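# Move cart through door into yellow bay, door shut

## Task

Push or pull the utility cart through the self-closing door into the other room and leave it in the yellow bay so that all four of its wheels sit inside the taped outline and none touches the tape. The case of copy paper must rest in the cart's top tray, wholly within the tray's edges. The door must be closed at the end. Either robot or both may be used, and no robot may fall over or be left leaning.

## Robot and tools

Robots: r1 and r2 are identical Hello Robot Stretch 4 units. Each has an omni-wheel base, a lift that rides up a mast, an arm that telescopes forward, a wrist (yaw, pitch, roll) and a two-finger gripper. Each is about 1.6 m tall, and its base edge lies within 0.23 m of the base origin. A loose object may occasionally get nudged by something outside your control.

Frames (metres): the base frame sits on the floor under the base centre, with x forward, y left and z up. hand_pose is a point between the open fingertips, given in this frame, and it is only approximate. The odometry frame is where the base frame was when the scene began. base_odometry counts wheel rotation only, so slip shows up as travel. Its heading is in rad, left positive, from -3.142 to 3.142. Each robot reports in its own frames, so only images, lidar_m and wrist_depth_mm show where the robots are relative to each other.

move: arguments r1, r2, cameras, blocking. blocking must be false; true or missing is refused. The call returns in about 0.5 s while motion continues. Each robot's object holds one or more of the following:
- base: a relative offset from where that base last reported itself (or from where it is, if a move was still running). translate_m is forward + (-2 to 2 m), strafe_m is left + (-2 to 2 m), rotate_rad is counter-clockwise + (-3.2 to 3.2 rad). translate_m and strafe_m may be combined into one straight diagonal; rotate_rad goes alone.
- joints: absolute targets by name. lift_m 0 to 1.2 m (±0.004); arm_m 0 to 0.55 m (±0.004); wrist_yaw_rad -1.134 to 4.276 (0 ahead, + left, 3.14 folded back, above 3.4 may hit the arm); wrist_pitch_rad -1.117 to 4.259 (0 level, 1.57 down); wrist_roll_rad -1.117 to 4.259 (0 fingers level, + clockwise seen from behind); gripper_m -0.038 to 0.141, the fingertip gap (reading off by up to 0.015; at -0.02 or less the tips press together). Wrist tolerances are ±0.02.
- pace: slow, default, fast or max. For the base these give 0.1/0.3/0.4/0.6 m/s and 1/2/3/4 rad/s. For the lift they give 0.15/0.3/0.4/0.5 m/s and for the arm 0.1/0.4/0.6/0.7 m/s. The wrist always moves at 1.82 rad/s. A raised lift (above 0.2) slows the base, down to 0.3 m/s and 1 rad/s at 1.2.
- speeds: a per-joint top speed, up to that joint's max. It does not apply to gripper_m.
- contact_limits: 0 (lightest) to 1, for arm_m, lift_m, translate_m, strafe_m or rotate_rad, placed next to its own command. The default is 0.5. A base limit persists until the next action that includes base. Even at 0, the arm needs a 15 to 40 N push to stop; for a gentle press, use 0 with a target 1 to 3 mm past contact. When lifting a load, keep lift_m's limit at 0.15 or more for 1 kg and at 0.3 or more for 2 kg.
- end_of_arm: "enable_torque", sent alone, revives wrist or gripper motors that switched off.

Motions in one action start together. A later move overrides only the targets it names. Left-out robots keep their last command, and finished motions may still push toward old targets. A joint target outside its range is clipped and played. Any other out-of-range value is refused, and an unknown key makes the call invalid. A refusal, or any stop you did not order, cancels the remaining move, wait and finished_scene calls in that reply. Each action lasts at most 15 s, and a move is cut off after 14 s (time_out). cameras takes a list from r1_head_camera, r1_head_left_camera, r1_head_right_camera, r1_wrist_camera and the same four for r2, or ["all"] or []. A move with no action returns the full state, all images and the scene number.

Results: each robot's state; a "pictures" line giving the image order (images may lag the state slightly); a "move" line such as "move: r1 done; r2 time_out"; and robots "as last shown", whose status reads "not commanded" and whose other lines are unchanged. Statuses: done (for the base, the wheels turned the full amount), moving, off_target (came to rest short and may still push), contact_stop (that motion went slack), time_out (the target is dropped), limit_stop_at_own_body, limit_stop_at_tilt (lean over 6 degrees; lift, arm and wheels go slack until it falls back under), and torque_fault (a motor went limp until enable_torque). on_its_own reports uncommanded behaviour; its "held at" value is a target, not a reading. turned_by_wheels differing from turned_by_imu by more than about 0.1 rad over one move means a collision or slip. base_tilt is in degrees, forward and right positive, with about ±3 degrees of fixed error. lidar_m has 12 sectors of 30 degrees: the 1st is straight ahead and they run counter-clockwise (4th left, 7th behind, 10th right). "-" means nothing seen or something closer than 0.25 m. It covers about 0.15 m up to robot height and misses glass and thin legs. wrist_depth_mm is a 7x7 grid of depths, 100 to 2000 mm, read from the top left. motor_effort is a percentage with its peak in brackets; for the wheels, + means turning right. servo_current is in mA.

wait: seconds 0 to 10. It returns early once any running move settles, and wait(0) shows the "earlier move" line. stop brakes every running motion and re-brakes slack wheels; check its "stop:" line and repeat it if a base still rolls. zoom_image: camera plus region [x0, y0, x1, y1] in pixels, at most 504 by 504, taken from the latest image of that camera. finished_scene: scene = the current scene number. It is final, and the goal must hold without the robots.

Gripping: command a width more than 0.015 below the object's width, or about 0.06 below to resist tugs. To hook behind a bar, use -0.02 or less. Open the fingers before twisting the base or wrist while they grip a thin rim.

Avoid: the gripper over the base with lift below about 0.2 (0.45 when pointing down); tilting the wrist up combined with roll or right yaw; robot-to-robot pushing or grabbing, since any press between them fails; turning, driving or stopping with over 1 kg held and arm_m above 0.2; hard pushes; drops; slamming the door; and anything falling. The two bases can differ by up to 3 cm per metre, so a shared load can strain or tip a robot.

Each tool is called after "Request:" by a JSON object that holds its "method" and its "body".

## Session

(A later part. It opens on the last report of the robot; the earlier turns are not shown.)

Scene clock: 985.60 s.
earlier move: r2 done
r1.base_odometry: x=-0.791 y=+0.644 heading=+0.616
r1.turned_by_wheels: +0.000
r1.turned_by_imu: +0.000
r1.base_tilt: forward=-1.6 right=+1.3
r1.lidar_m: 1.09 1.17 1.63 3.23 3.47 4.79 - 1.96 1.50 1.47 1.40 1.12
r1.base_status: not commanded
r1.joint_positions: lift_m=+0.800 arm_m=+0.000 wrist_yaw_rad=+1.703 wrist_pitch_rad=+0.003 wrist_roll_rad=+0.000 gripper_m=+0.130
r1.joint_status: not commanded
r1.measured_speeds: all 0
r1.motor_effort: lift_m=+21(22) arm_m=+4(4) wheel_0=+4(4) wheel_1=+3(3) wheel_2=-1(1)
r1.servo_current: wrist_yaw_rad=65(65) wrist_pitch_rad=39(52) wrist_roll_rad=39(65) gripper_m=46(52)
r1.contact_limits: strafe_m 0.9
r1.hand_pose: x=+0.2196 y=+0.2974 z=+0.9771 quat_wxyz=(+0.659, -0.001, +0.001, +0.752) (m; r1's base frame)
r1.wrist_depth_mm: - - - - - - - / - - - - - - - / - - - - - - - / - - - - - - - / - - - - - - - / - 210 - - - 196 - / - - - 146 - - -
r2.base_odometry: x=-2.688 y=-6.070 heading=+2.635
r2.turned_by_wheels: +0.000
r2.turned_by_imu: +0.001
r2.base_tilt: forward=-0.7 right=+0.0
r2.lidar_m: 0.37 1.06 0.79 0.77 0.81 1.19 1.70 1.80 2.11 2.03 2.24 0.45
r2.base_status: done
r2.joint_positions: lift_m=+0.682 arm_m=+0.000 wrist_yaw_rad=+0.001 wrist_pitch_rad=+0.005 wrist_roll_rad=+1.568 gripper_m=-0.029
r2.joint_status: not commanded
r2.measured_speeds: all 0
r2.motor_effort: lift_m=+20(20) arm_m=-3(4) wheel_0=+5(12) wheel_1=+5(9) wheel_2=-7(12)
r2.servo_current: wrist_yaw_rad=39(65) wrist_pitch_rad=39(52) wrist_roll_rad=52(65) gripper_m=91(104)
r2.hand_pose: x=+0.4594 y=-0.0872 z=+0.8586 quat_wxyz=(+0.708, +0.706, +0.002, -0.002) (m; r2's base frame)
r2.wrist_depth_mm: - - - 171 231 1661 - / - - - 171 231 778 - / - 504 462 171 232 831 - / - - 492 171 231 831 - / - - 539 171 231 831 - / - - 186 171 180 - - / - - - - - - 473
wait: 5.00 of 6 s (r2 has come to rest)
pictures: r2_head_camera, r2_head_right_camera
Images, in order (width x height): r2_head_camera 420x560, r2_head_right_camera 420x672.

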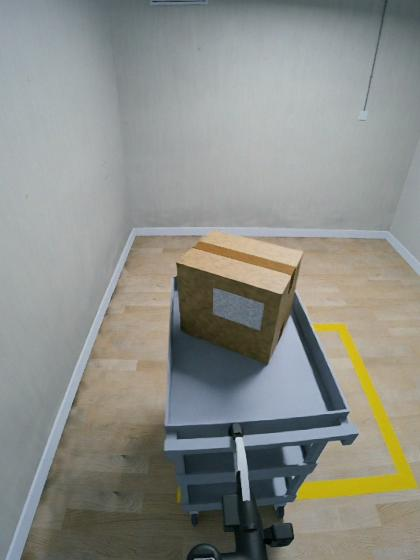

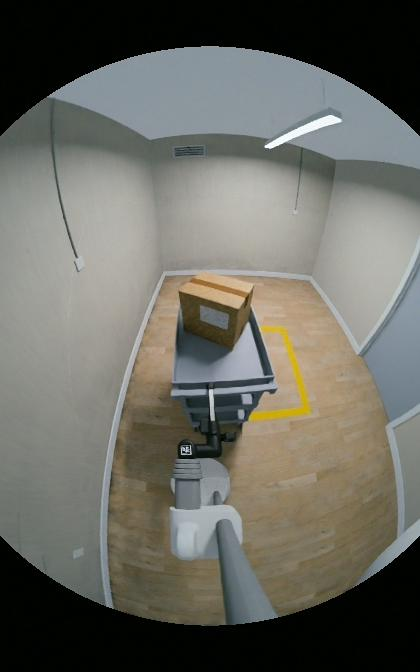

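Request:
{"method": "move", "body": {"blocking": false, "r2": {"base":{"translate_m":0.03,"strafe_m":0.25},"pace":"slow"}}}

Request:
{"method": "wait", "body": {"seconds": 4}}

Request:
{"method": "move", "body": {"blocking": false, "r2": {"base":{"translate_m":0.3,"strafe_m":-0.14},"pace":"slow"}}}

Request:
{"method": "wait", "body": {"seconds": 5, "cameras": ["r2_head_camera","r2_head_right_camera"]}}

Scene clock: 1001.27 s.
move: r2 moving
r1: as last shown
r1.lidar_m: 1.07 1.17 1.64 3.24 3.49 4.81 - 1.96 1.50 1.47 1.43 1.10
r1.servo_current: wrist_yaw_rad=33(65) wrist_pitch_rad=39(52) wrist_roll_rad=39(65) gripper_m=39(46)
r1.contact_limits: strafe_m 0.9
r1.wrist_depth_mm: - - - - - - - / - - - - - - - / - - - - - - - / - - - - - - - / - - - - - - - / - 211 - - - 196 - / - - - 146 - - -
r2.base_odometry: x=-2.696 y=-6.081 heading=+2.634
r2.turned_by_wheels: -0.001
r2.turned_by_imu: -0.001
r2.base_tilt: forward=-0.7 right=+0.1
r2.lidar_m: 0.38 1.06 0.78 0.74 0.79 1.16 1.71 1.81 2.10 2.03 2.23 0.44
r2.base_status: translate_m moving; strafe_m moving
r2.joint_positions: lift_m=+0.682 arm_m=+0.000 wrist_yaw_rad=-0.002 wrist_pitch_rad=+0.005 wrist_roll_rad=+1.568 gripper_m=-0.029
r2.joint_status: not commanded
r2.measured_speeds: translate_m=+0.006 strafe_m=+0.051 rotate_rad=+0.001 lift_m=+0.000 arm_m=+0.000 wrist_yaw_rad=-0.005 wrist_pitch_rad=+0.000 wrist_roll_rad=+0.000
r2.motor_effort: lift_m=+20(20) arm_m=-3(4) wheel_0=-9(10) wheel_1=+8(9) wheel_2=-8(10)
r2.servo_current: wrist_yaw_rad=59(59) wrist_pitch_rad=46(52) wrist_roll_rad=46(59) gripper_m=91(98)
r2.hand_pose: x=+0.4591 y=-0.0879 z=+0.8586 quat_wxyz=(+0.708, +0.706, +0.001, -0.002) (m; r2's base frame)
r2.wrist_depth_mm: - - - 172 232 1661 - / - - - 172 232 820 - / - 504 462 172 232 831 - / - - 492 172 232 831 - / - - 544 172 231 842 - / - - 187 171 180 - - / - - - - - 1618 473
pictures: none

Scene clock: 1004.50 s.
earlier move: r2 done
r1.base_odometry: x=-0.791 y=+0.644 heading=+0.616
r1.turned_by_wheels: +0.000
r1.turned_by_imu: +0.000
r1.base_tilt: forward=-1.6 right=+1.3
r1.lidar_m: 1.07 1.17 1.65 3.23 3.43 4.81 - 1.97 1.50 1.45 1.43 1.11
r1.base_status: not commanded
r1.joint_positions: lift_m=+0.800 arm_m=+0.000 wrist_yaw_rad=+1.703 wrist_pitch_rad=+0.003 wrist_roll_rad=+0.000 gripper_m=+0.130
r1.joint_status: not commanded
r1.measured_speeds: all 0
r1.motor_effort: lift_m=+21(22) arm_m=+4(4) wheel_0=+4(4) wheel_1=+3(3) wheel_2=-1(1)
r1.servo_current: wrist_yaw_rad=59(78) wrist_pitch_rad=46(52) wrist_roll_rad=46(65) gripper_m=39(46)
r1.contact_limits: strafe_m 0.9
r1.hand_pose: x=+0.2196 y=+0.2974 z=+0.9771 quat_wxyz=(+0.659, -0.001, +0.001, +0.752) (m; r1's base frame)
r1.wrist_depth_mm: - - - - - - - / - - - - - - - / - - - - - - - / - - - - - - - / - - - - - - - / - 210 - - - 197 - / - - - 147 - - -
r2.base_odometry: x=-2.836 y=-6.274 heading=+2.634
r2.turned_by_wheels: +0.000
r2.turned_by_imu: +0.000
r2.base_tilt: forward=-0.7 right=+0.1
r2.lidar_m: 0.44 0.73 0.54 0.51 0.55 0.79 1.73 1.82 2.32 2.26 0.43 0.39
r2.base_status: done
r2.joint_positions: lift_m=+0.682 arm_m=+0.000 wrist_yaw_rad=-0.003 wrist_pitch_rad=+0.005 wrist_roll_rad=+1.568 gripper_m=-0.029
r2.joint_status: not commanded
r2.measured_speeds: all 0
r2.motor_effort: lift_m=+20(20) arm_m=-3(4) wheel_0=-6(14) wheel_1=+3(9) wheel_2=-5(10)
r2.servo_current: wrist_yaw_rad=52(59) wrist_pitch_rad=39(52) wrist_roll_rad=46(65) gripper_m=91(104)
r2.hand_pose: x=+0.4591 y=-0.0882 z=+0.8586 quat_wxyz=(+0.708, +0.706, +0.001, -0.003) (m; r2's base frame)
r2.wrist_depth_mm: - 392 392 124 178 - - / - 433 424 130 188 - - / - - 496 139 199 - - / - - 603 147 211 - - / - - - 155 226 1708 504 / - - 185 167 179 1618 1205 / - - - - - - 1138
wait: 3.23 of 4 s (r2 has come to rest)
pictures: none

Scene clock: 1005.00 s.
move: r2 moving
r1: as last shown
r1.lidar_m: 1.08 1.19 1.63 3.24 3.47 4.80 - 1.98 1.49 1.47 1.40 1.10
r1.motor_effort: lift_m=+21(21) arm_m=+4(4) wheel_0=+3(4) wheel_1=+3(3) wheel_2=-1(1)
r1.servo_current: wrist_yaw_rad=46(65) wrist_pitch_rad=46(46) wrist_roll_rad=59(65) gripper_m=39(52)
r1.contact_limits: strafe_m 0.9
r1.wrist_depth_mm: - - - - - - - / - - - - - - - / - - - - - - - / - - - - - - - / - - - - - - - / - 211 - - - 196 - / - - - 147 - - -
r2.base_odometry: x=-2.844 y=-6.263 heading=+2.635
r2.turned_by_wheels: +0.000
r2.turned_by_imu: +0.001
r2.base_tilt: forward=-0.7 right=+0.1
r2.lidar_m: 0.42 0.75 0.56 0.50 0.56 0.77 1.74 1.82 2.33 2.25 0.44 0.39
r2.base_status: translate_m moving; strafe_m moving
r2.joint_positions: lift_m=+0.682 arm_m=+0.000 wrist_yaw_rad=-0.003 wrist_pitch_rad=+0.005 wrist_roll_rad=+1.568 gripper_m=-0.029
r2.joint_status: not commanded
r2.measured_speeds: translate_m=+0.050 strafe_m=-0.022 rotate_rad=+0.002 lift_m=+0.000 arm_m=+0.000 wrist_yaw_rad=+0.000 wrist_pitch_rad=+0.000 wrist_roll_rad=+0.000
r2.motor_effort: lift_m=+20(20) arm_m=-3(4) wheel_0=+7(12) wheel_1=+5(6) wheel_2=-12(12)
r2.servo_current: wrist_yaw_rad=52(52) wrist_pitch_rad=39(52) wrist_roll_rad=46(59) gripper_m=91(98)
r2.hand_pose: x=+0.4591 y=-0.0882 z=+0.8586 quat_wxyz=(+0.708, +0.706, +0.001, -0.003) (m; r2's base frame)
r2.wrist_depth_mm: - 389 392 122 178 - - / - 433 421 128 186 - - / - - 496 136 198 - - / - - 603 146 211 - - / - - - 154 224 1708 504 / - - 186 167 179 1576 1182 / - - - - - - 1098
pictures: none

Scene clock: 1009.00 s.
earlier move: r2 done
r1.base_odometry: x=-0.791 y=+0.644 heading=+0.616
r1.turned_by_wheels: +0.000
r1.turned_by_imu: +0.000
r1.base_tilt: forward=-1.6 right=+1.3
r1.lidar_m: 1.09 1.17 1.64 3.22 3.49 4.80 - 1.98 1.50 1.46 1.45 1.12
r1.base_status: not commanded
r1.joint_positions: lift_m=+0.800 arm_m=+0.000 wrist_yaw_rad=+1.703 wrist_pitch_rad=+0.003 wrist_roll_rad=+0.000 gripper_m=+0.130
r1.joint_status: not commanded
r1.measured_speeds: all 0
r1.motor_effort: lift_m=+21(22) arm_m=+4(4) wheel_0=+3(4) wheel_1=+3(3) wheel_2=-1(1)
r1.servo_current: wrist_yaw_rad=39(72) wrist_pitch_rad=39(52) wrist_roll_rad=59(72) gripper_m=39(52)
r1.contact_limits: strafe_m 0.9
r1.hand_pose: x=+0.2196 y=+0.2974 z=+0.9771 quat_wxyz=(+0.659, -0.001, +0.001, +0.752) (m; r1's base frame)
r1.wrist_depth_mm: - - - - - - - / - - - - - - - / - - - - - - - / - - - - - - - / - - - - - - - / - 210 - - - 196 - / - - - 146 - - -
r2.base_odometry: x=-3.030 y=-6.006 heading=+2.635
r2.turned_by_wheels: +0.000
r2.turned_by_imu: +0.002
r2.base_tilt: forward=-0.7 right=+0.1
r2.lidar_m: 0.39 0.90 0.67 0.61 0.70 1.01 2.05 2.16 2.19 2.17 0.52 0.41
r2.base_status: done
r2.joint_positions: lift_m=+0.682 arm_m=+0.000 wrist_yaw_rad=+0.002 wrist_pitch_rad=+0.005 wrist_roll_rad=+1.568 gripper_m=-0.029
r2.joint_status: not commanded
r2.measured_speeds: all 0
r2.motor_effort: lift_m=+20(20) arm_m=-3(4) wheel_0=+6(14) wheel_1=+5(8) wheel_2=-4(13)
r2.servo_current: wrist_yaw_rad=46(65) wrist_pitch_rad=33(52) wrist_roll_rad=59(59) gripper_m=91(98)
r2.hand_pose: x=+0.4594 y=-0.0869 z=+0.8586 quat_wxyz=(+0.708, +0.706, +0.002, -0.001) (m; r2's base frame)
r2.wrist_depth_mm: - - 564 146 202 750 - / - 449 433 151 208 - - / - 484 466 154 214 - - / - - 530 159 220 820 - / - - 615 165 227 - - / - - 187 171 180 1618 521 / - - - - - - 1182
wait: 4.00 of 5 s (r2 has come to rest)
pictures: r2_head_camera, r2_head_right_camera
Images, in order (width x height): r2_head_camera 420x560, r2_head_right_camera 420x672.

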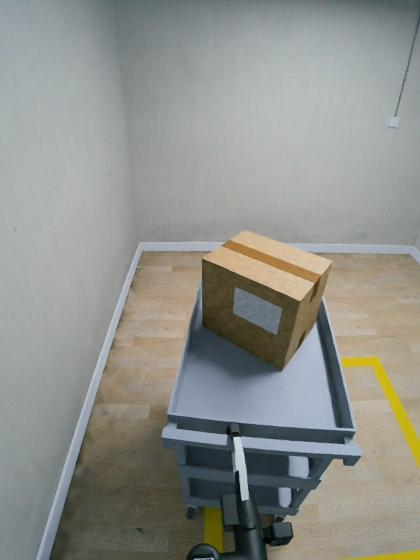

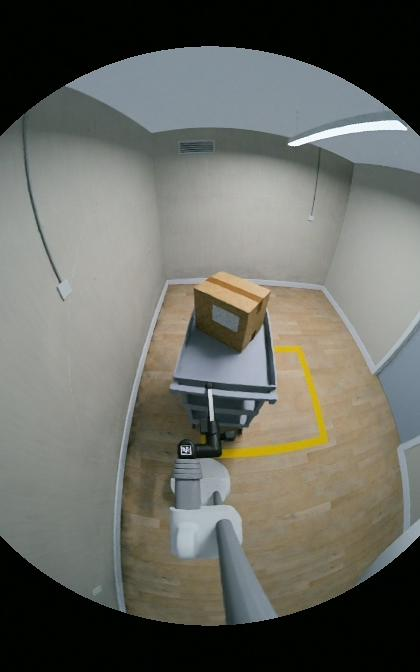

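Request:
{"method": "move", "body": {"blocking": false, "r2": {"base":{"translate_m":-0.45,"strafe_m":-0.48}}}}

Request:
{"method": "wait", "body": {"seconds": 5}}

Request:
{"method": "move", "body": {"blocking": false, "r2": {"base":{"translate_m":-0.7}}}}

Request:
{"method": "wait", "body": {"seconds": 5, "cameras": ["r2_head_camera","r2_head_right_camera"]}}

Scene clock: 1017.83 s.
move: r2 moving
r1: as last shown
r1.lidar_m: 1.06 1.15 1.62 3.23 3.49 4.82 - 1.96 1.52 1.46 1.41 1.10
r1.servo_current: wrist_yaw_rad=39(59) wrist_pitch_rad=39(46) wrist_roll_rad=52(59) gripper_m=46(46)
r1.contact_limits: strafe_m 0.9
r1.wrist_depth_mm: - - - - - - - / - - - - - - - / - - - - - - - / - - - - - - - / - - - - - - - / - 211 - - - 197 - / - - - 146 - - -
r2.base_odometry: x=-3.000 y=-5.996 heading=+2.636
r2.turned_by_wheels: +0.001
r2.turned_by_imu: +0.001
r2.base_tilt: forward=-0.7 right=+0.1
r2.lidar_m: 0.42 0.95 0.70 0.66 0.69 1.02 2.01 2.15 2.20 2.15 2.31 0.41
r2.base_status: translate_m moving; strafe_m moving
r2.joint_positions: lift_m=+0.682 arm_m=+0.000 wrist_yaw_rad=+0.004 wrist_pitch_rad=+0.005 wrist_roll_rad=+1.568 gripper_m=-0.029
r2.joint_status: not commanded
r2.measured_speeds: translate_m=-0.086 strafe_m=-0.092 rotate_rad=-0.002 lift_m=+0.000 arm_m=+0.000 wrist_yaw_rad=+0.000 wrist_pitch_rad=+0.000 wrist_roll_rad=+0.000
r2.motor_effort: lift_m=+20(20) arm_m=-3(4) wheel_0=+7(12) wheel_1=-11(11) wheel_2=+15(15)
r2.servo_current: wrist_yaw_rad=59(59) wrist_pitch_rad=39(52) wrist_roll_rad=39(59) gripper_m=91(98)
r2.hand_pose: x=+0.4596 y=-0.0864 z=+0.8586 quat_wxyz=(+0.708, +0.706, +0.003, -0.001) (m; r2's base frame)
r2.wrist_depth_mm: - - - 150 206 707 - / - 473 442 154 211 - - / - 484 462 157 217 - - / - - 525 161 223 820 - / - - 603 167 229 - - / - - 186 170 179 1576 484 / - - - - - - 1182
pictures: none

Scene clock: 1021.00 s.
earlier move: r2 done
r1.base_odometry: x=-0.791 y=+0.644 heading=+0.616
r1.turned_by_wheels: +0.000
r1.turned_by_imu: +0.000
r1.base_tilt: forward=-1.6 right=+1.3
r1.lidar_m: 1.06 1.16 1.65 3.22 3.49 4.80 - 1.98 1.49 1.47 1.42 1.11
r1.base_status: not commanded
r1.joint_positions: lift_m=+0.800 arm_m=+0.000 wrist_yaw_rad=+1.703 wrist_pitch_rad=+0.003 wrist_roll_rad=+0.000 gripper_m=+0.130
r1.joint_status: not commanded
r1.measured_speeds: all 0
r1.motor_effort: lift_m=+21(22) arm_m=+4(4) wheel_0=+3(4) wheel_1=+3(3) wheel_2=-1(1)
r1.servo_current: wrist_yaw_rad=59(72) wrist_pitch_rad=33(52) wrist_roll_rad=33(65) gripper_m=39(46)
r1.contact_limits: strafe_m 0.9
r1.hand_pose: x=+0.2196 y=+0.2974 z=+0.9771 quat_wxyz=(+0.659, -0.001, +0.001, +0.752) (m; r1's base frame)
r1.wrist_depth_mm: - - - - - - - / - - - - - - - / - - - - - - - / - - - - - - - / - - - - - - - / - 211 - - - 196 - / - - - 146 - - -
r2.base_odometry: x=-2.404 y=-5.805 heading=+2.635
r2.turned_by_wheels: +0.000
r2.turned_by_imu: +0.000
r2.base_tilt: forward=-0.7 right=+0.1
r2.lidar_m: 0.33 0.43 1.18 1.13 1.21 1.65 1.59 1.69 1.69 1.64 1.84 0.49
r2.base_status: done
r2.joint_positions: lift_m=+0.682 arm_m=+0.000 wrist_yaw_rad=+0.003 wrist_pitch_rad=+0.005 wrist_roll_rad=+1.569 gripper_m=-0.029
r2.joint_status: not commanded
r2.measured_speeds: all 0
r2.motor_effort: lift_m=+20(20) arm_m=-3(4) wheel_0=+4(12) wheel_1=-2(14) wheel_2=+3(16)
r2.servo_current: wrist_yaw_rad=52(59) wrist_pitch_rad=39(52) wrist_roll_rad=59(59) gripper_m=98(98)
r2.hand_pose: x=+0.4595 y=-0.0866 z=+0.8586 quat_wxyz=(+0.708, +0.706, +0.003, -0.001) (m; r2's base frame)
r2.wrist_depth_mm: - - - 342 - 1576 1182 / - - - 330 382 1430 399 / - - - 293 322 1708 496 / - - - 263 279 1921 - / - - - 185 246 831 - / - - 185 168 179 - - / - - 462 - 210 - -
wait: 3.17 of 5 s (r2 has come to rest)
pictures: none

Scene clock: 1021.50 s.
move: r2 moving
r1: as last shown
r1.lidar_m: 1.07 1.16 1.62 3.24 3.47 4.79 - 1.98 1.51 1.48 1.43 1.11
r1.motor_effort: lift_m=+21(21) arm_m=+4(4) wheel_0=+4(4) wheel_1=+3(3) wheel_2=-1(1)
r1.servo_current: wrist_yaw_rad=59(72) wrist_pitch_rad=46(46) wrist_roll_rad=59(59) gripper_m=39(46)
r1.contact_limits: strafe_m 0.9
r1.wrist_depth_mm: - - - - - - - / - - - - - - - / - - - - - - - / - - - - - - - / - - - - - - - / - 210 - - - 197 - / - - - 147 - - -
r2.base_odometry: x=-2.376 y=-5.820 heading=+2.635
r2.turned_by_wheels: +0.000
r2.turned_by_imu: +0.000
r2.base_tilt: forward=-0.7 right=+0.1
r2.lidar_m: 0.28 0.45 1.19 1.14 1.23 1.62 1.55 1.66 1.68 1.63 1.84 0.48
r2.base_status: translate_m moving
r2.joint_positions: lift_m=+0.682 arm_m=+0.000 wrist_yaw_rad=+0.003 wrist_pitch_rad=+0.005 wrist_roll_rad=+1.569 gripper_m=-0.029
r2.joint_status: not commanded
r2.measured_speeds: translate_m=-0.122 strafe_m=+0.000 rotate_rad=-0.003 lift_m=+0.000 arm_m=+0.000 wrist_yaw_rad=+0.000 wrist_pitch_rad=+0.000 wrist_roll_rad=+0.000
r2.motor_effort: lift_m=+20(20) arm_m=-3(4) wheel_0=-9(9) wheel_1=-7(10) wheel_2=+14(17)
r2.servo_current: wrist_yaw_rad=46(52) wrist_pitch_rad=46(52) wrist_roll_rad=46(52) gripper_m=91(98)
r2.hand_pose: x=+0.4595 y=-0.0866 z=+0.8586 quat_wxyz=(+0.708, +0.706, +0.003, -0.001) (m; r2's base frame)
r2.wrist_depth_mm: - - - 343 - 1537 1098 / - - - 330 379 1464 430 / - - - 290 320 1708 500 / - - - 262 279 1808 - / - - - 189 247 820 - / - - 186 168 179 - - / - - 469 - 209 - -
pictures: none

Scene clock: 1024.83 s.
earlier move: r2 done
r1.base_odometry: x=-0.791 y=+0.644 heading=+0.616
r1.turned_by_wheels: +0.000
r1.turned_by_imu: +0.000
r1.base_tilt: forward=-1.6 right=+1.3
r1.lidar_m: 1.09 1.16 1.65 3.22 3.45 4.79 - 1.97 1.51 1.48 1.40 1.11
r1.base_status: not commanded
r1.joint_positions: lift_m=+0.800 arm_m=+0.000 wrist_yaw_rad=+1.703 wrist_pitch_rad=+0.003 wrist_roll_rad=+0.000 gripper_m=+0.130
r1.joint_status: not commanded
r1.measured_speeds: all 0
r1.motor_effort: lift_m=+21(22) arm_m=+3(4) wheel_0=+3(4) wheel_1=+3(3) wheel_2=-1(1)
r1.servo_current: wrist_yaw_rad=65(78) wrist_pitch_rad=46(52) wrist_roll_rad=39(65) gripper_m=46(52)
r1.contact_limits: strafe_m 0.9
r1.hand_pose: x=+0.2196 y=+0.2974 z=+0.9771 quat_wxyz=(+0.659, -0.001, +0.001, +0.752) (m; r1's base frame)
r1.wrist_depth_mm: - - - - - - - / - - - - - - - / - - - - - - - / - - - - - - - / - - - - - - - / - 210 - - - 198 - / - - - 146 - - -
r2.base_odometry: x=-1.792 y=-6.144 heading=+2.635
r2.turned_by_wheels: +0.000
r2.turned_by_imu: -0.002
r2.base_tilt: forward=-0.6 right=+0.1
r2.lidar_m: 0.31 0.52 1.20 1.17 1.24 0.96 0.85 0.96 1.36 1.61 1.71 0.48
r2.base_status: done
r2.joint_positions: lift_m=+0.682 arm_m=+0.000 wrist_yaw_rad=-0.002 wrist_pitch_rad=+0.005 wrist_roll_rad=+1.569 gripper_m=-0.029
r2.joint_status: not commanded
r2.measured_speeds: all 0
r2.motor_effort: lift_m=+20(20) arm_m=-3(4) wheel_0=-6(13) wheel_1=-3(10) wheel_2=+2(17)
r2.servo_current: wrist_yaw_rad=46(65) wrist_pitch_rad=39(59) wrist_roll_rad=52(65) gripper_m=91(98)
r2.hand_pose: x=+0.4591 y=-0.0879 z=+0.8586 quat_wxyz=(+0.708, +0.706, +0.001, -0.002) (m; r2's base frame)
r2.wrist_depth_mm: - - - 330 362 364 368 / - - - 300 324 1618 473 / - - - 274 289 1808 - / - - - 253 262 768 - / - - 480 185 242 854 - / - - 187 169 179 - - / - - 488 - 213 - -
wait: 3.33 of 5 s (r2 has come to rest)
pictures: r2_head_camera, r2_head_right_camera
Images, in order (width x height): r2_head_camera 420x560, r2_head_right_camera 420x672.

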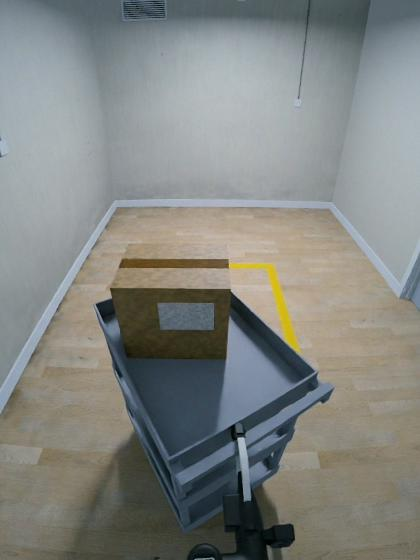

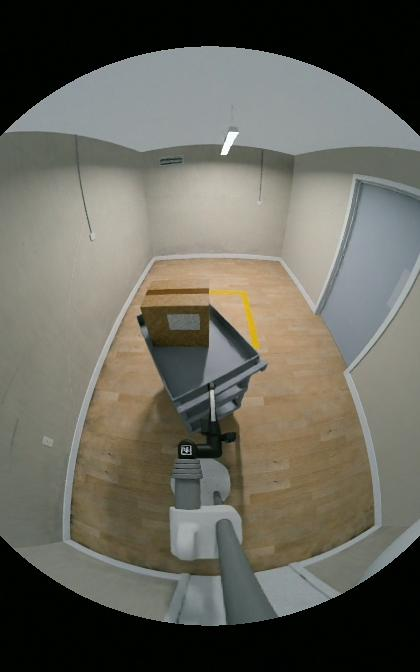

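Request:
{"method": "move", "body": {"blocking": false, "r2": {"base":{"translate_m":0.04,"strafe_m":0.26},"pace":"slow"}}}

Request:
{"method": "wait", "body": {"seconds": 5, "cameras": ["r2_head_camera"]}}

Scene clock: 1034.90 s.
move: r2 moving
r1: as last shown
r1.base_tilt: forward=-1.6 right=+1.2
r1.lidar_m: 1.09 1.17 1.63 3.23 3.48 4.81 - 1.98 1.51 1.47 1.42 1.11
r1.motor_effort: lift_m=+21(22) arm_m=+4(4) wheel_0=+4(4) wheel_1=+3(3) wheel_2=-1(1)
r1.servo_current: wrist_yaw_rad=46(65) wrist_pitch_rad=39(52) wrist_roll_rad=33(59) gripper_m=46(52)
r1.contact_limits: strafe_m 0.9
r1.wrist_depth_mm: - - - - - - - / - - - - - - - / - - - - - - - / - - - - - - - / - - - - - - - / - 211 - - - 196 - / - - - 146 - - -
r2.base_odometry: x=-1.799 y=-6.155 heading=+2.634
r2.turned_by_wheels: -0.001
r2.turned_by_imu: +0.000
r2.base_tilt: forward=-0.6 right=+0.1
r2.lidar_m: 0.33 0.55 1.21 1.14 1.24 0.93 0.87 0.95 1.42 1.62 1.72 0.48
r2.base_status: translate_m moving; strafe_m moving
r2.joint_positions: lift_m=+0.682 arm_m=+0.000 wrist_yaw_rad=-0.005 wrist_pitch_rad=+0.005 wrist_roll_rad=+1.569 gripper_m=-0.029
r2.joint_status: not commanded
r2.measured_speeds: translate_m=+0.008 strafe_m=+0.051 rotate_rad=+0.000 lift_m=+0.000 arm_m=+0.000 wrist_yaw_rad=+0.000 wrist_pitch_rad=+0.000 wrist_roll_rad=+0.000
r2.motor_effort: lift_m=+20(20) arm_m=-4(4) wheel_0=-10(14) wheel_1=+7(7) wheel_2=-9(10)
r2.servo_current: wrist_yaw_rad=39(59) wrist_pitch_rad=39(52) wrist_roll_rad=46(59) gripper_m=98(98)
r2.hand_pose: x=+0.4589 y=-0.0888 z=+0.8586 quat_wxyz=(+0.708, +0.706, +0.000, -0.004) (m; r2's base frame)
r2.wrist_depth_mm: - - - 330 362 362 364 / - - - 298 324 1708 473 / - - - 273 289 1756 - / - - - 252 266 750 - / - - 480 185 242 831 - / - - 187 167 179 - - / - - 488 - 212 - -
pictures: none

Scene clock: 1038.23 s.
earlier move: r2 done
r1.base_odometry: x=-0.791 y=+0.644 heading=+0.616
r1.turned_by_wheels: +0.000
r1.turned_by_imu: +0.000
r1.base_tilt: forward=-1.6 right=+1.3
r1.lidar_m: 1.07 1.17 1.63 3.23 3.47 4.81 - 1.97 1.51 1.47 1.45 1.13
r1.base_status: not commanded
r1.joint_positions: lift_m=+0.800 arm_m=+0.000 wrist_yaw_rad=+1.703 wrist_pitch_rad=+0.003 wrist_roll_rad=+0.000 gripper_m=+0.130
r1.joint_status: not commanded
r1.measured_speeds: all 0
r1.motor_effort: lift_m=+21(22) arm_m=+4(4) wheel_0=+4(4) wheel_1=+3(3) wheel_2=-1(1)
r1.servo_current: wrist_yaw_rad=52(65) wrist_pitch_rad=39(52) wrist_roll_rad=52(78) gripper_m=46(52)
r1.contact_limits: strafe_m 0.9
r1.hand_pose: x=+0.2196 y=+0.2974 z=+0.9771 quat_wxyz=(+0.659, -0.001, +0.001, +0.752) (m; r1's base frame)
r1.wrist_depth_mm: - - - - - - - / - - - - - - - / - - - - - - - / - - - - - - - / - - - - - - - / - 209 - - - 197 - / - - - 146 - - -
r2.base_odometry: x=-1.953 y=-6.352 heading=+2.634
r2.turned_by_wheels: +0.000
r2.turned_by_imu: +0.000
r2.base_tilt: forward=-0.7 right=+0.1
r2.lidar_m: 0.36 1.25 0.94 0.92 0.96 0.99 0.92 0.97 1.43 1.87 1.98 0.42
r2.base_status: done
r2.joint_positions: lift_m=+0.682 arm_m=+0.000 wrist_yaw_rad=-0.005 wrist_pitch_rad=+0.005 wrist_roll_rad=+1.569 gripper_m=-0.029
r2.joint_status: not commanded
r2.measured_speeds: all 0
r2.motor_effort: lift_m=+20(20) arm_m=-3(4) wheel_0=-5(14) wheel_1=+4(9) wheel_2=-7(13)
r2.servo_current: wrist_yaw_rad=59(65) wrist_pitch_rad=52(52) wrist_roll_rad=39(78) gripper_m=91(98)
r2.hand_pose: x=+0.4588 y=-0.0890 z=+0.8586 quat_wxyz=(+0.708, +0.706, +0.000, -0.004) (m; r2's base frame)
r2.wrist_depth_mm: - - - 187 250 1661 - / - - - 183 245 1808 - / - - 544 181 242 820 - / - - 480 178 237 842 - / - - 521 174 233 831 - / - - 187 171 180 - - / - - - - - 1661 -
wait: 3.33 of 5 s (r2 has come to rest)
pictures: r2_head_camera
Images, in order (width x height): r2_head_camera 420x560.

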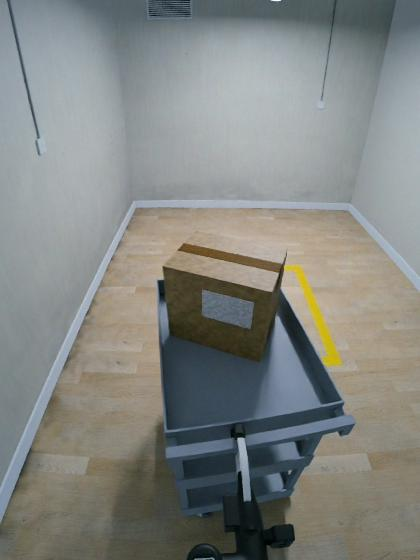

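Request:
{"method": "move", "body": {"blocking": false, "r2": {"base":{"translate_m":0.06,"strafe_m":0.13},"pace":"slow"}}}

Request:
{"method": "wait", "body": {"seconds": 3}}

Request:
{"method": "move", "body": {"blocking": false, "r2": {"base":{"translate_m":0.42,"strafe_m":-0.05},"pace":"slow"}}}

Request:
{"method": "wait", "body": {"seconds": 6, "cameras": ["r2_head_camera"]}}

Scene clock: 1047.60 s.
move: r2 moving
r1: as last shown
r1.lidar_m: 1.08 1.14 1.66 3.22 3.47 4.78 - 1.96 1.50 1.47 1.42 1.12
r1.motor_effort: lift_m=+21(22) arm_m=+4(4) wheel_0=+3(4) wheel_1=+3(3) wheel_2=-1(1)
r1.servo_current: wrist_yaw_rad=52(59) wrist_pitch_rad=46(52) wrist_roll_rad=46(59) gripper_m=46(46)
r1.contact_limits: strafe_m 0.9
r1.wrist_depth_mm: - - - - - - - / - - - - - - - / - - - - - - - / - - - - - - - / - - - - - - - / - 211 - - - 197 - / - - - 146 - - -
r2.base_odometry: x=-1.963 y=-6.359 heading=+2.633
r2.turned_by_wheels: -0.001
r2.turned_by_imu: +0.000
r2.base_tilt: forward=-0.7 right=+0.0
r2.lidar_m: 0.36 1.25 0.93 0.87 0.97 0.97 0.94 0.95 1.43 1.90 2.02 0.45
r2.base_status: translate_m moving; strafe_m moving
r2.joint_positions: lift_m=+0.682 arm_m=+0.000 wrist_yaw_rad=-0.005 wrist_pitch_rad=+0.005 wrist_roll_rad=+1.569 gripper_m=-0.029
r2.joint_status: not commanded
r2.measured_speeds: translate_m=+0.020 strafe_m=+0.044 rotate_rad=+0.002 lift_m=+0.000 arm_m=+0.000 wrist_yaw_rad=+0.000 wrist_pitch_rad=+0.000 wrist_roll_rad=+0.000
r2.motor_effort: lift_m=+20(20) arm_m=-4(4) wheel_0=-3(11) wheel_1=+8(10) wheel_2=-10(11)
r2.servo_current: wrist_yaw_rad=52(65) wrist_pitch_rad=46(46) wrist_roll_rad=52(52) gripper_m=91(104)
r2.hand_pose: x=+0.4588 y=-0.0890 z=+0.8586 quat_wxyz=(+0.708, +0.706, +0.000, -0.004) (m; r2's base frame)
r2.wrist_depth_mm: - - - 185 247 1661 488 / - - - 181 243 1808 - / - - 525 180 240 831 - / - - 480 177 236 831 - / - - 521 174 233 831 - / - - 187 171 179 - - / - - - - - 1576 -
pictures: none

Scene clock: 1049.80 s.
earlier move: r2 done
r1.base_odometry: x=-0.791 y=+0.644 heading=+0.616
r1.turned_by_wheels: +0.000
r1.turned_by_imu: +0.000
r1.base_tilt: forward=-1.6 right=+1.3
r1.lidar_m: 1.07 1.19 1.63 3.23 3.47 4.81 - 1.97 1.51 1.48 1.41 1.12
r1.base_status: not commanded
r1.joint_positions: lift_m=+0.800 arm_m=+0.000 wrist_yaw_rad=+1.703 wrist_pitch_rad=+0.003 wrist_roll_rad=+0.000 gripper_m=+0.130
r1.joint_status: not commanded
r1.measured_speeds: all 0
r1.motor_effort: lift_m=+21(22) arm_m=+3(4) wheel_0=+3(4) wheel_1=+3(3) wheel_2=-1(1)
r1.servo_current: wrist_yaw_rad=39(78) wrist_pitch_rad=39(52) wrist_roll_rad=59(72) gripper_m=46(52)
r1.contact_limits: strafe_m 0.9
r1.hand_pose: x=+0.2196 y=+0.2974 z=+0.9771 quat_wxyz=(+0.659, -0.001, +0.001, +0.752) (m; r1's base frame)
r1.wrist_depth_mm: - - - - - - - / - - - - - - - / - - - - - - - / - - - - - - - / - - - - - - - / - 210 - - - 197 - / - - - 146 - - -
r2.base_odometry: x=-2.068 y=-6.436 heading=+2.634
r2.turned_by_wheels: +0.000
r2.turned_by_imu: +0.001
r2.base_tilt: forward=-0.7 right=+0.1
r2.lidar_m: 0.41 1.09 0.79 0.76 0.82 1.04 0.99 1.03 1.43 1.99 2.14 0.42
r2.base_status: done
r2.joint_positions: lift_m=+0.682 arm_m=+0.000 wrist_yaw_rad=-0.005 wrist_pitch_rad=+0.005 wrist_roll_rad=+1.569 gripper_m=-0.029
r2.joint_status: not commanded
r2.measured_speeds: all 0
r2.motor_effort: lift_m=+20(20) arm_m=-3(4) wheel_0=-4(11) wheel_1=+5(10) wheel_2=-8(13)
r2.servo_current: wrist_yaw_rad=52(65) wrist_pitch_rad=46(52) wrist_roll_rad=46(72) gripper_m=91(104)
r2.hand_pose: x=+0.4588 y=-0.0890 z=+0.8586 quat_wxyz=(+0.708, +0.706, +0.000, -0.004) (m; r2's base frame)
r2.wrist_depth_mm: - - - 159 216 1576 - / - - 530 161 220 809 - / - 462 452 163 224 820 - / - - 504 166 226 831 - / - - 569 168 229 - - / - - 186 171 179 1576 - / - - - - - 1576 1138
wait: 2.20 of 3 s (r2 has come to rest)
pictures: none

Scene clock: 1050.30 s.
move: r2 moving
r1: as last shown
r1.lidar_m: 1.08 1.15 1.66 3.23 3.46 4.80 - 1.94 1.50 1.47 1.41 1.12
r1.motor_effort: lift_m=+21(22) arm_m=+4(4) wheel_0=+3(4) wheel_1=+3(3) wheel_2=-1(1)
r1.servo_current: wrist_yaw_rad=59(65) wrist_pitch_rad=46(46) wrist_roll_rad=46(59) gripper_m=39(46)
r1.contact_limits: strafe_m 0.9
r1.wrist_depth_mm: - - - - - - - / - - - - - - - / - - - - - - - / - - - - - - - / - - - - - - - / - 211 - - - 197 - / - - - 146 - - -
r2.base_odometry: x=-2.078 y=-6.429 heading=+2.634
r2.turned_by_wheels: +0.000
r2.turned_by_imu: +0.000
r2.base_tilt: forward=-0.7 right=+0.1
r2.lidar_m: 0.39 1.10 0.80 0.79 0.82 1.04 1.00 1.03 1.50 2.00 2.10 0.42
r2.base_status: translate_m moving; strafe_m moving
r2.joint_positions: lift_m=+0.682 arm_m=+0.000 wrist_yaw_rad=-0.004 wrist_pitch_rad=+0.005 wrist_roll_rad=+1.569 gripper_m=-0.029
r2.joint_status: not commanded
r2.measured_speeds: translate_m=+0.048 strafe_m=-0.006 rotate_rad=-0.001 lift_m=+0.000 arm_m=+0.000 wrist_yaw_rad=+0.000 wrist_pitch_rad=+0.000 wrist_roll_rad=+0.000
r2.motor_effort: lift_m=+20(20) arm_m=-3(4) wheel_0=+9(12) wheel_1=+8(8) wheel_2=-13(13)
r2.servo_current: wrist_yaw_rad=59(59) wrist_pitch_rad=39(46) wrist_roll_rad=39(59) gripper_m=85(91)
r2.hand_pose: x=+0.4589 y=-0.0886 z=+0.8586 quat_wxyz=(+0.708, +0.706, +0.000, -0.003) (m; r2's base frame)
r2.wrist_depth_mm: - - - 158 214 1618 - / - - 512 159 219 - - / - 459 455 162 222 809 - / - - 504 165 226 831 - / - - 574 167 229 - - / - - 186 170 179 1576 - / - - - - - 1618 1138
pictures: none

Scene clock: 1055.30 s.
earlier move: r2 done
r1.base_odometry: x=-0.791 y=+0.644 heading=+0.616
r1.turned_by_wheels: +0.000
r1.turned_by_imu: +0.000
r1.base_tilt: forward=-1.6 right=+1.3
r1.lidar_m: 1.07 1.17 1.64 3.24 3.46 4.82 - 1.98 1.50 1.47 1.42 1.11
r1.base_status: not commanded
r1.joint_positions: lift_m=+0.800 arm_m=+0.000 wrist_yaw_rad=+1.703 wrist_pitch_rad=+0.003 wrist_roll_rad=+0.000 gripper_m=+0.130
r1.joint_status: not commanded
r1.measured_speeds: all 0
r1.motor_effort: lift_m=+21(22) arm_m=+3(4) wheel_0=+3(4) wheel_1=+3(3) wheel_2=-1(1)
r1.servo_current: wrist_yaw_rad=46(72) wrist_pitch_rad=39(52) wrist_roll_rad=52(65) gripper_m=33(52)
r1.contact_limits: strafe_m 0.9
r1.hand_pose: x=+0.2196 y=+0.2974 z=+0.9771 quat_wxyz=(+0.659, -0.001, +0.001, +0.752) (m; r1's base frame)
r1.wrist_depth_mm: - - - - - - - / - - - - - - - / - - - - - - - / - - - - - - - / - - - - - - - / - 210 - - - 197 - / - - - 147 - - -
r2.base_odometry: x=-2.411 y=-6.189 heading=+2.634
r2.turned_by_wheels: +0.000
r2.turned_by_imu: +0.003
r2.base_tilt: forward=-0.7 right=+0.1
r2.lidar_m: 0.38 1.12 0.84 0.81 0.88 1.25 1.41 1.45 2.04 1.97 2.18 0.44
r2.base_status: done
r2.joint_positions: lift_m=+0.682 arm_m=+0.000 wrist_yaw_rad=+0.001 wrist_pitch_rad=+0.005 wrist_roll_rad=+1.569 gripper_m=-0.029
r2.joint_status: not commanded
r2.measured_speeds: all 0
r2.motor_effort: lift_m=+20(20) arm_m=-3(4) wheel_0=+6(14) wheel_1=+4(8) wheel_2=-5(14)
r2.servo_current: wrist_yaw_rad=46(65) wrist_pitch_rad=46(52) wrist_roll_rad=52(65) gripper_m=91(104)
r2.hand_pose: x=+0.4594 y=-0.0871 z=+0.8586 quat_wxyz=(+0.708, +0.706, +0.002, -0.001) (m; r2's base frame)
r2.wrist_depth_mm: - - - 165 224 1661 - / - - 609 167 226 809 - / - 488 455 167 227 831 - / - - 488 169 229 831 - / - - 549 170 229 842 - / - - 186 171 179 - - / - - - - - 1499 480
wait: 5.00 of 6 s (r2 has come to rest)
pictures: r2_head_camera
Images, in order (width x height): r2_head_camera 420x560.

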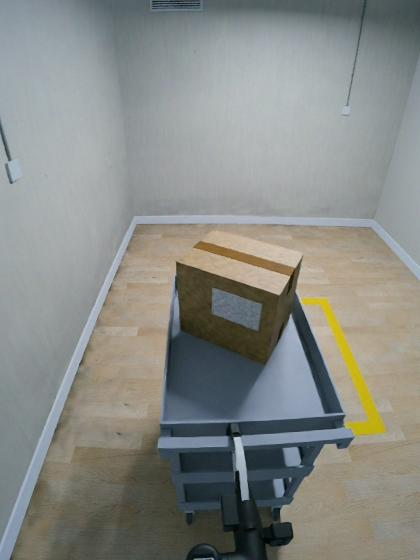

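Request:
{"method": "move", "body": {"blocking": false, "r2": {"base":{"translate_m":0.05,"strafe_m":0.12},"pace":"slow"}}}

Request:
{"method": "wait", "body": {"seconds": 3}}

Request:
{"method": "move", "body": {"blocking": false, "r2": {"base":{"translate_m":0.35,"strafe_m":-0.06},"pace":"slow"}}}

Request:
{"method": "wait", "body": {"seconds": 6, "cameras": ["r2_head_camera","r2_head_right_camera"]}}

Scene clock: 1063.90 s.
move: r2 moving
r1: as last shown
r1.lidar_m: 1.08 1.17 1.63 3.23 3.46 4.79 - 1.93 1.48 1.48 1.43 1.11
r1.motor_effort: lift_m=+22(22) arm_m=+3(4) wheel_0=+4(4) wheel_1=+3(3) wheel_2=-1(1)
r1.servo_current: wrist_yaw_rad=52(59) wrist_pitch_rad=46(46) wrist_roll_rad=46(85) gripper_m=39(46)
r1.contact_limits: strafe_m 0.9
r1.wrist_depth_mm: - - - - - - - / - - - - - - - / - - - - - - - / - - - - - - - / - - - - - - - / - 211 - - - 196 - / - - - 147 - - -
r2.base_odometry: x=-2.420 y=-6.196 heading=+2.633
r2.turned_by_wheels: -0.001
r2.turned_by_imu: +0.000
r2.base_tilt: forward=-0.7 right=+0.1
r2.lidar_m: 0.38 1.11 0.82 0.80 0.86 1.20 1.42 1.45 2.06 1.97 2.17 0.44
r2.base_status: translate_m moving; strafe_m moving
r2.joint_positions: lift_m=+0.682 arm_m=+0.000 wrist_yaw_rad=+0.000 wrist_pitch_rad=+0.005 wrist_roll_rad=+1.569 gripper_m=-0.029
r2.joint_status: not commanded
r2.measured_speeds: translate_m=+0.018 strafe_m=+0.045 rotate_rad=-0.004 lift_m=+0.000 arm_m=+0.000 wrist_yaw_rad=-0.019 wrist_pitch_rad=+0.000 wrist_roll_rad=+0.000
r2.motor_effort: lift_m=+20(20) arm_m=-3(4) wheel_0=-7(9) wheel_1=+9(9) wheel_2=-8(8)
r2.servo_current: wrist_yaw_rad=46(52) wrist_pitch_rad=39(52) wrist_roll_rad=52(52) gripper_m=91(98)
r2.hand_pose: x=+0.4593 y=-0.0874 z=+0.8586 quat_wxyz=(+0.708, +0.706, +0.002, -0.002) (m; r2's base frame)
r2.wrist_depth_mm: - - - 168 227 1661 - / - - 627 228 228 750 - / - 500 459 169 229 831 - / - - 492 170 230 831 - / - - 549 171 230 831 - / - - 187 172 180 - - / - - - - - 1618 477
pictures: none

Scene clock: 1065.97 s.
earlier move: r2 done
r1.base_odometry: x=-0.791 y=+0.644 heading=+0.616
r1.turned_by_wheels: +0.000
r1.turned_by_imu: +0.000
r1.base_tilt: forward=-1.6 right=+1.3
r1.lidar_m: 1.08 1.18 1.65 3.22 3.46 4.80 - 1.97 1.51 1.47 1.42 1.10
r1.base_status: not commanded
r1.joint_positions: lift_m=+0.800 arm_m=+0.000 wrist_yaw_rad=+1.703 wrist_pitch_rad=+0.003 wrist_roll_rad=+0.000 gripper_m=+0.130
r1.joint_status: not commanded
r1.measured_speeds: all 0
r1.motor_effort: lift_m=+21(22) arm_m=+4(4) wheel_0=+4(4) wheel_1=+3(3) wheel_2=-1(1)
r1.servo_current: wrist_yaw_rad=65(65) wrist_pitch_rad=52(52) wrist_roll_rad=46(85) gripper_m=39(52)
r1.contact_limits: strafe_m 0.9
r1.hand_pose: x=+0.2196 y=+0.2974 z=+0.9771 quat_wxyz=(+0.659, -0.001, +0.001, +0.752) (m; r1's base frame)
r1.wrist_depth_mm: - - - - - - - / - - - - - - - / - - - - - - - / - - - - - - - / - - - - - - - / - 210 - - - 197 - / - - - 147 - - -
r2.base_odometry: x=-2.512 y=-6.269 heading=+2.633
r2.turned_by_wheels: +0.000
r2.turned_by_imu: +0.000
r2.base_tilt: forward=-0.7 right=+0.0
r2.lidar_m: 0.40 0.97 0.73 0.69 0.73 1.06 1.47 1.48 2.18 2.09 0.48 0.43
r2.base_status: done
r2.joint_positions: lift_m=+0.682 arm_m=+0.000 wrist_yaw_rad=-0.003 wrist_pitch_rad=+0.005 wrist_roll_rad=+1.569 gripper_m=-0.029
r2.joint_status: not commanded
r2.measured_speeds: all 0
r2.motor_effort: lift_m=+20(20) arm_m=-3(4) wheel_0=-7(13) wheel_1=+4(9) wheel_2=-7(10)
r2.servo_current: wrist_yaw_rad=46(59) wrist_pitch_rad=46(52) wrist_roll_rad=46(59) gripper_m=91(98)
r2.hand_pose: x=+0.4591 y=-0.0882 z=+0.8586 quat_wxyz=(+0.708, +0.706, +0.001, -0.003) (m; r2's base frame)
r2.wrist_depth_mm: - - - 147 203 723 - / - 466 439 152 209 - - / - 484 462 155 214 - - / - - 525 160 221 831 - / - - 603 167 229 - - / - - 186 171 180 1618 480 / - - - - - 1464 1182
wait: 2.07 of 3 s (r2 has come to rest)
pictures: none

Scene clock: 1066.47 s.
move: r2 moving
r1: as last shown
r1.lidar_m: 1.08 1.16 1.65 3.22 3.46 4.80 - 1.96 1.50 1.49 1.45 1.11
r1.motor_effort: lift_m=+21(21) arm_m=+4(4) wheel_0=+3(4) wheel_1=+3(3) wheel_2=-1(1)
r1.servo_current: wrist_yaw_rad=52(65) wrist_pitch_rad=46(52) wrist_roll_rad=52(59) gripper_m=46(52)
r1.contact_limits: strafe_m 0.9
r2.base_odometry: x=-2.522 y=-6.261 heading=+2.633
r2.turned_by_wheels: +0.000
r2.turned_by_imu: +0.000
r2.base_tilt: forward=-0.7 right=+0.1
r2.lidar_m: 0.39 0.93 0.72 0.69 0.73 1.06 1.47 1.53 2.17 2.09 0.53 0.40
r2.base_status: translate_m moving; strafe_m moving
r2.joint_positions: lift_m=+0.682 arm_m=+0.000 wrist_yaw_rad=-0.003 wrist_pitch_rad=+0.005 wrist_roll_rad=+1.569 gripper_m=-0.029
r2.joint_status: not commanded
r2.measured_speeds: translate_m=+0.048 strafe_m=-0.009 rotate_rad=-0.003 lift_m=+0.000 arm_m=+0.000 wrist_yaw_rad=+0.000 wrist_pitch_rad=+0.000 wrist_roll_rad=+0.000
r2.motor_effort: lift_m=+20(20) arm_m=-3(4) wheel_0=+8(13) wheel_1=+5(6) wheel_2=-11(13)
r2.servo_current: wrist_yaw_rad=52(59) wrist_pitch_rad=46(46) wrist_roll_rad=39(59) gripper_m=91(91)
r2.hand_pose: x=+0.4591 y=-0.0882 z=+0.8586 quat_wxyz=(+0.708, +0.706, +0.001, -0.003) (m; r2's base frame)
r2.wrist_depth_mm: - - 564 145 200 - - / - 459 433 149 207 759 - / - 480 462 153 213 - - / - - 525 158 220 831 - / - - 615 164 228 - - / - - 186 169 180 1661 484 / - - - - - - 1182
pictures: none

Scene clock: 1070.80 s.
earlier move: r2 done
r1.base_odometry: x=-0.791 y=+0.644 heading=+0.616
r1.turned_by_wheels: +0.000
r1.turned_by_imu: +0.000
r1.base_tilt: forward=-1.6 right=+1.3
r1.lidar_m: 1.08 1.16 1.62 3.22 3.46 4.78 - 1.96 1.49 1.47 1.44 1.12
r1.base_status: not commanded
r1.joint_positions: lift_m=+0.800 arm_m=+0.000 wrist_yaw_rad=+1.703 wrist_pitch_rad=+0.003 wrist_roll_rad=+0.000 gripper_m=+0.130
r1.joint_status: not commanded
r1.measured_speeds: all 0
r1.motor_effort: lift_m=+21(22) arm_m=+4(4) wheel_0=+4(4) wheel_1=+3(3) wheel_2=-1(1)
r1.servo_current: wrist_yaw_rad=59(72) wrist_pitch_rad=46(52) wrist_roll_rad=39(72) gripper_m=39(52)
r1.contact_limits: strafe_m 0.9
r1.hand_pose: x=+0.2196 y=+0.2974 z=+0.9771 quat_wxyz=(+0.659, -0.001, +0.001, +0.752) (m; r1's base frame)
r1.wrist_depth_mm: - - - - - - - / - - - - - - - / - - - - - - - / - - - - - - - / - - - - - - - / - 209 - - - 197 - / - - - 146 - - -
r2.base_odometry: x=-2.789 y=-6.047 heading=+2.634
r2.turned_by_wheels: +0.000
r2.turned_by_imu: +0.003
r2.base_tilt: forward=-0.7 right=+0.1
r2.lidar_m: 0.39 1.04 0.76 0.74 0.78 1.13 1.81 1.90 2.11 2.07 2.27 0.41
r2.base_status: done
r2.joint_positions: lift_m=+0.682 arm_m=+0.000 wrist_yaw_rad=+0.001 wrist_pitch_rad=+0.005 wrist_roll_rad=+1.569 gripper_m=-0.029
r2.joint_status: not commanded
r2.measured_speeds: all 0
r2.motor_effort: lift_m=+20(20) arm_m=-3(4) wheel_0=+9(13) wheel_1=+4(8) wheel_2=-5(13)
r2.servo_current: wrist_yaw_rad=52(59) wrist_pitch_rad=52(52) wrist_roll_rad=65(65) gripper_m=91(98)
r2.hand_pose: x=+0.4594 y=-0.0870 z=+0.8586 quat_wxyz=(+0.708, +0.706, +0.002, -0.001) (m; r2's base frame)
r2.wrist_depth_mm: - - - 158 214 1576 - / - - 521 160 219 - - / - 462 449 162 223 809 - / - - 504 164 225 831 - / - - 569 168 229 - - / - - 187 171 179 1756 - / - - - - - - 477
wait: 4.33 of 6 s (r2 has come to rest)
pictures: r2_head_camera, r2_head_right_camera
Images, in order (width x height): r2_head_camera 420x560, r2_head_right_camera 420x672.

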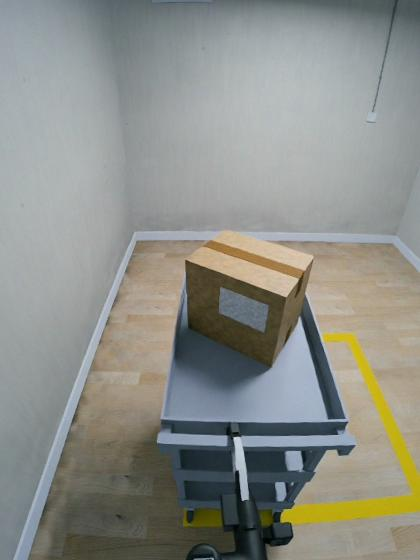

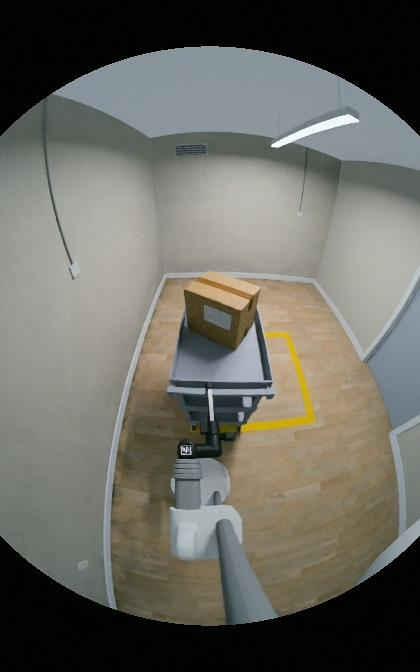

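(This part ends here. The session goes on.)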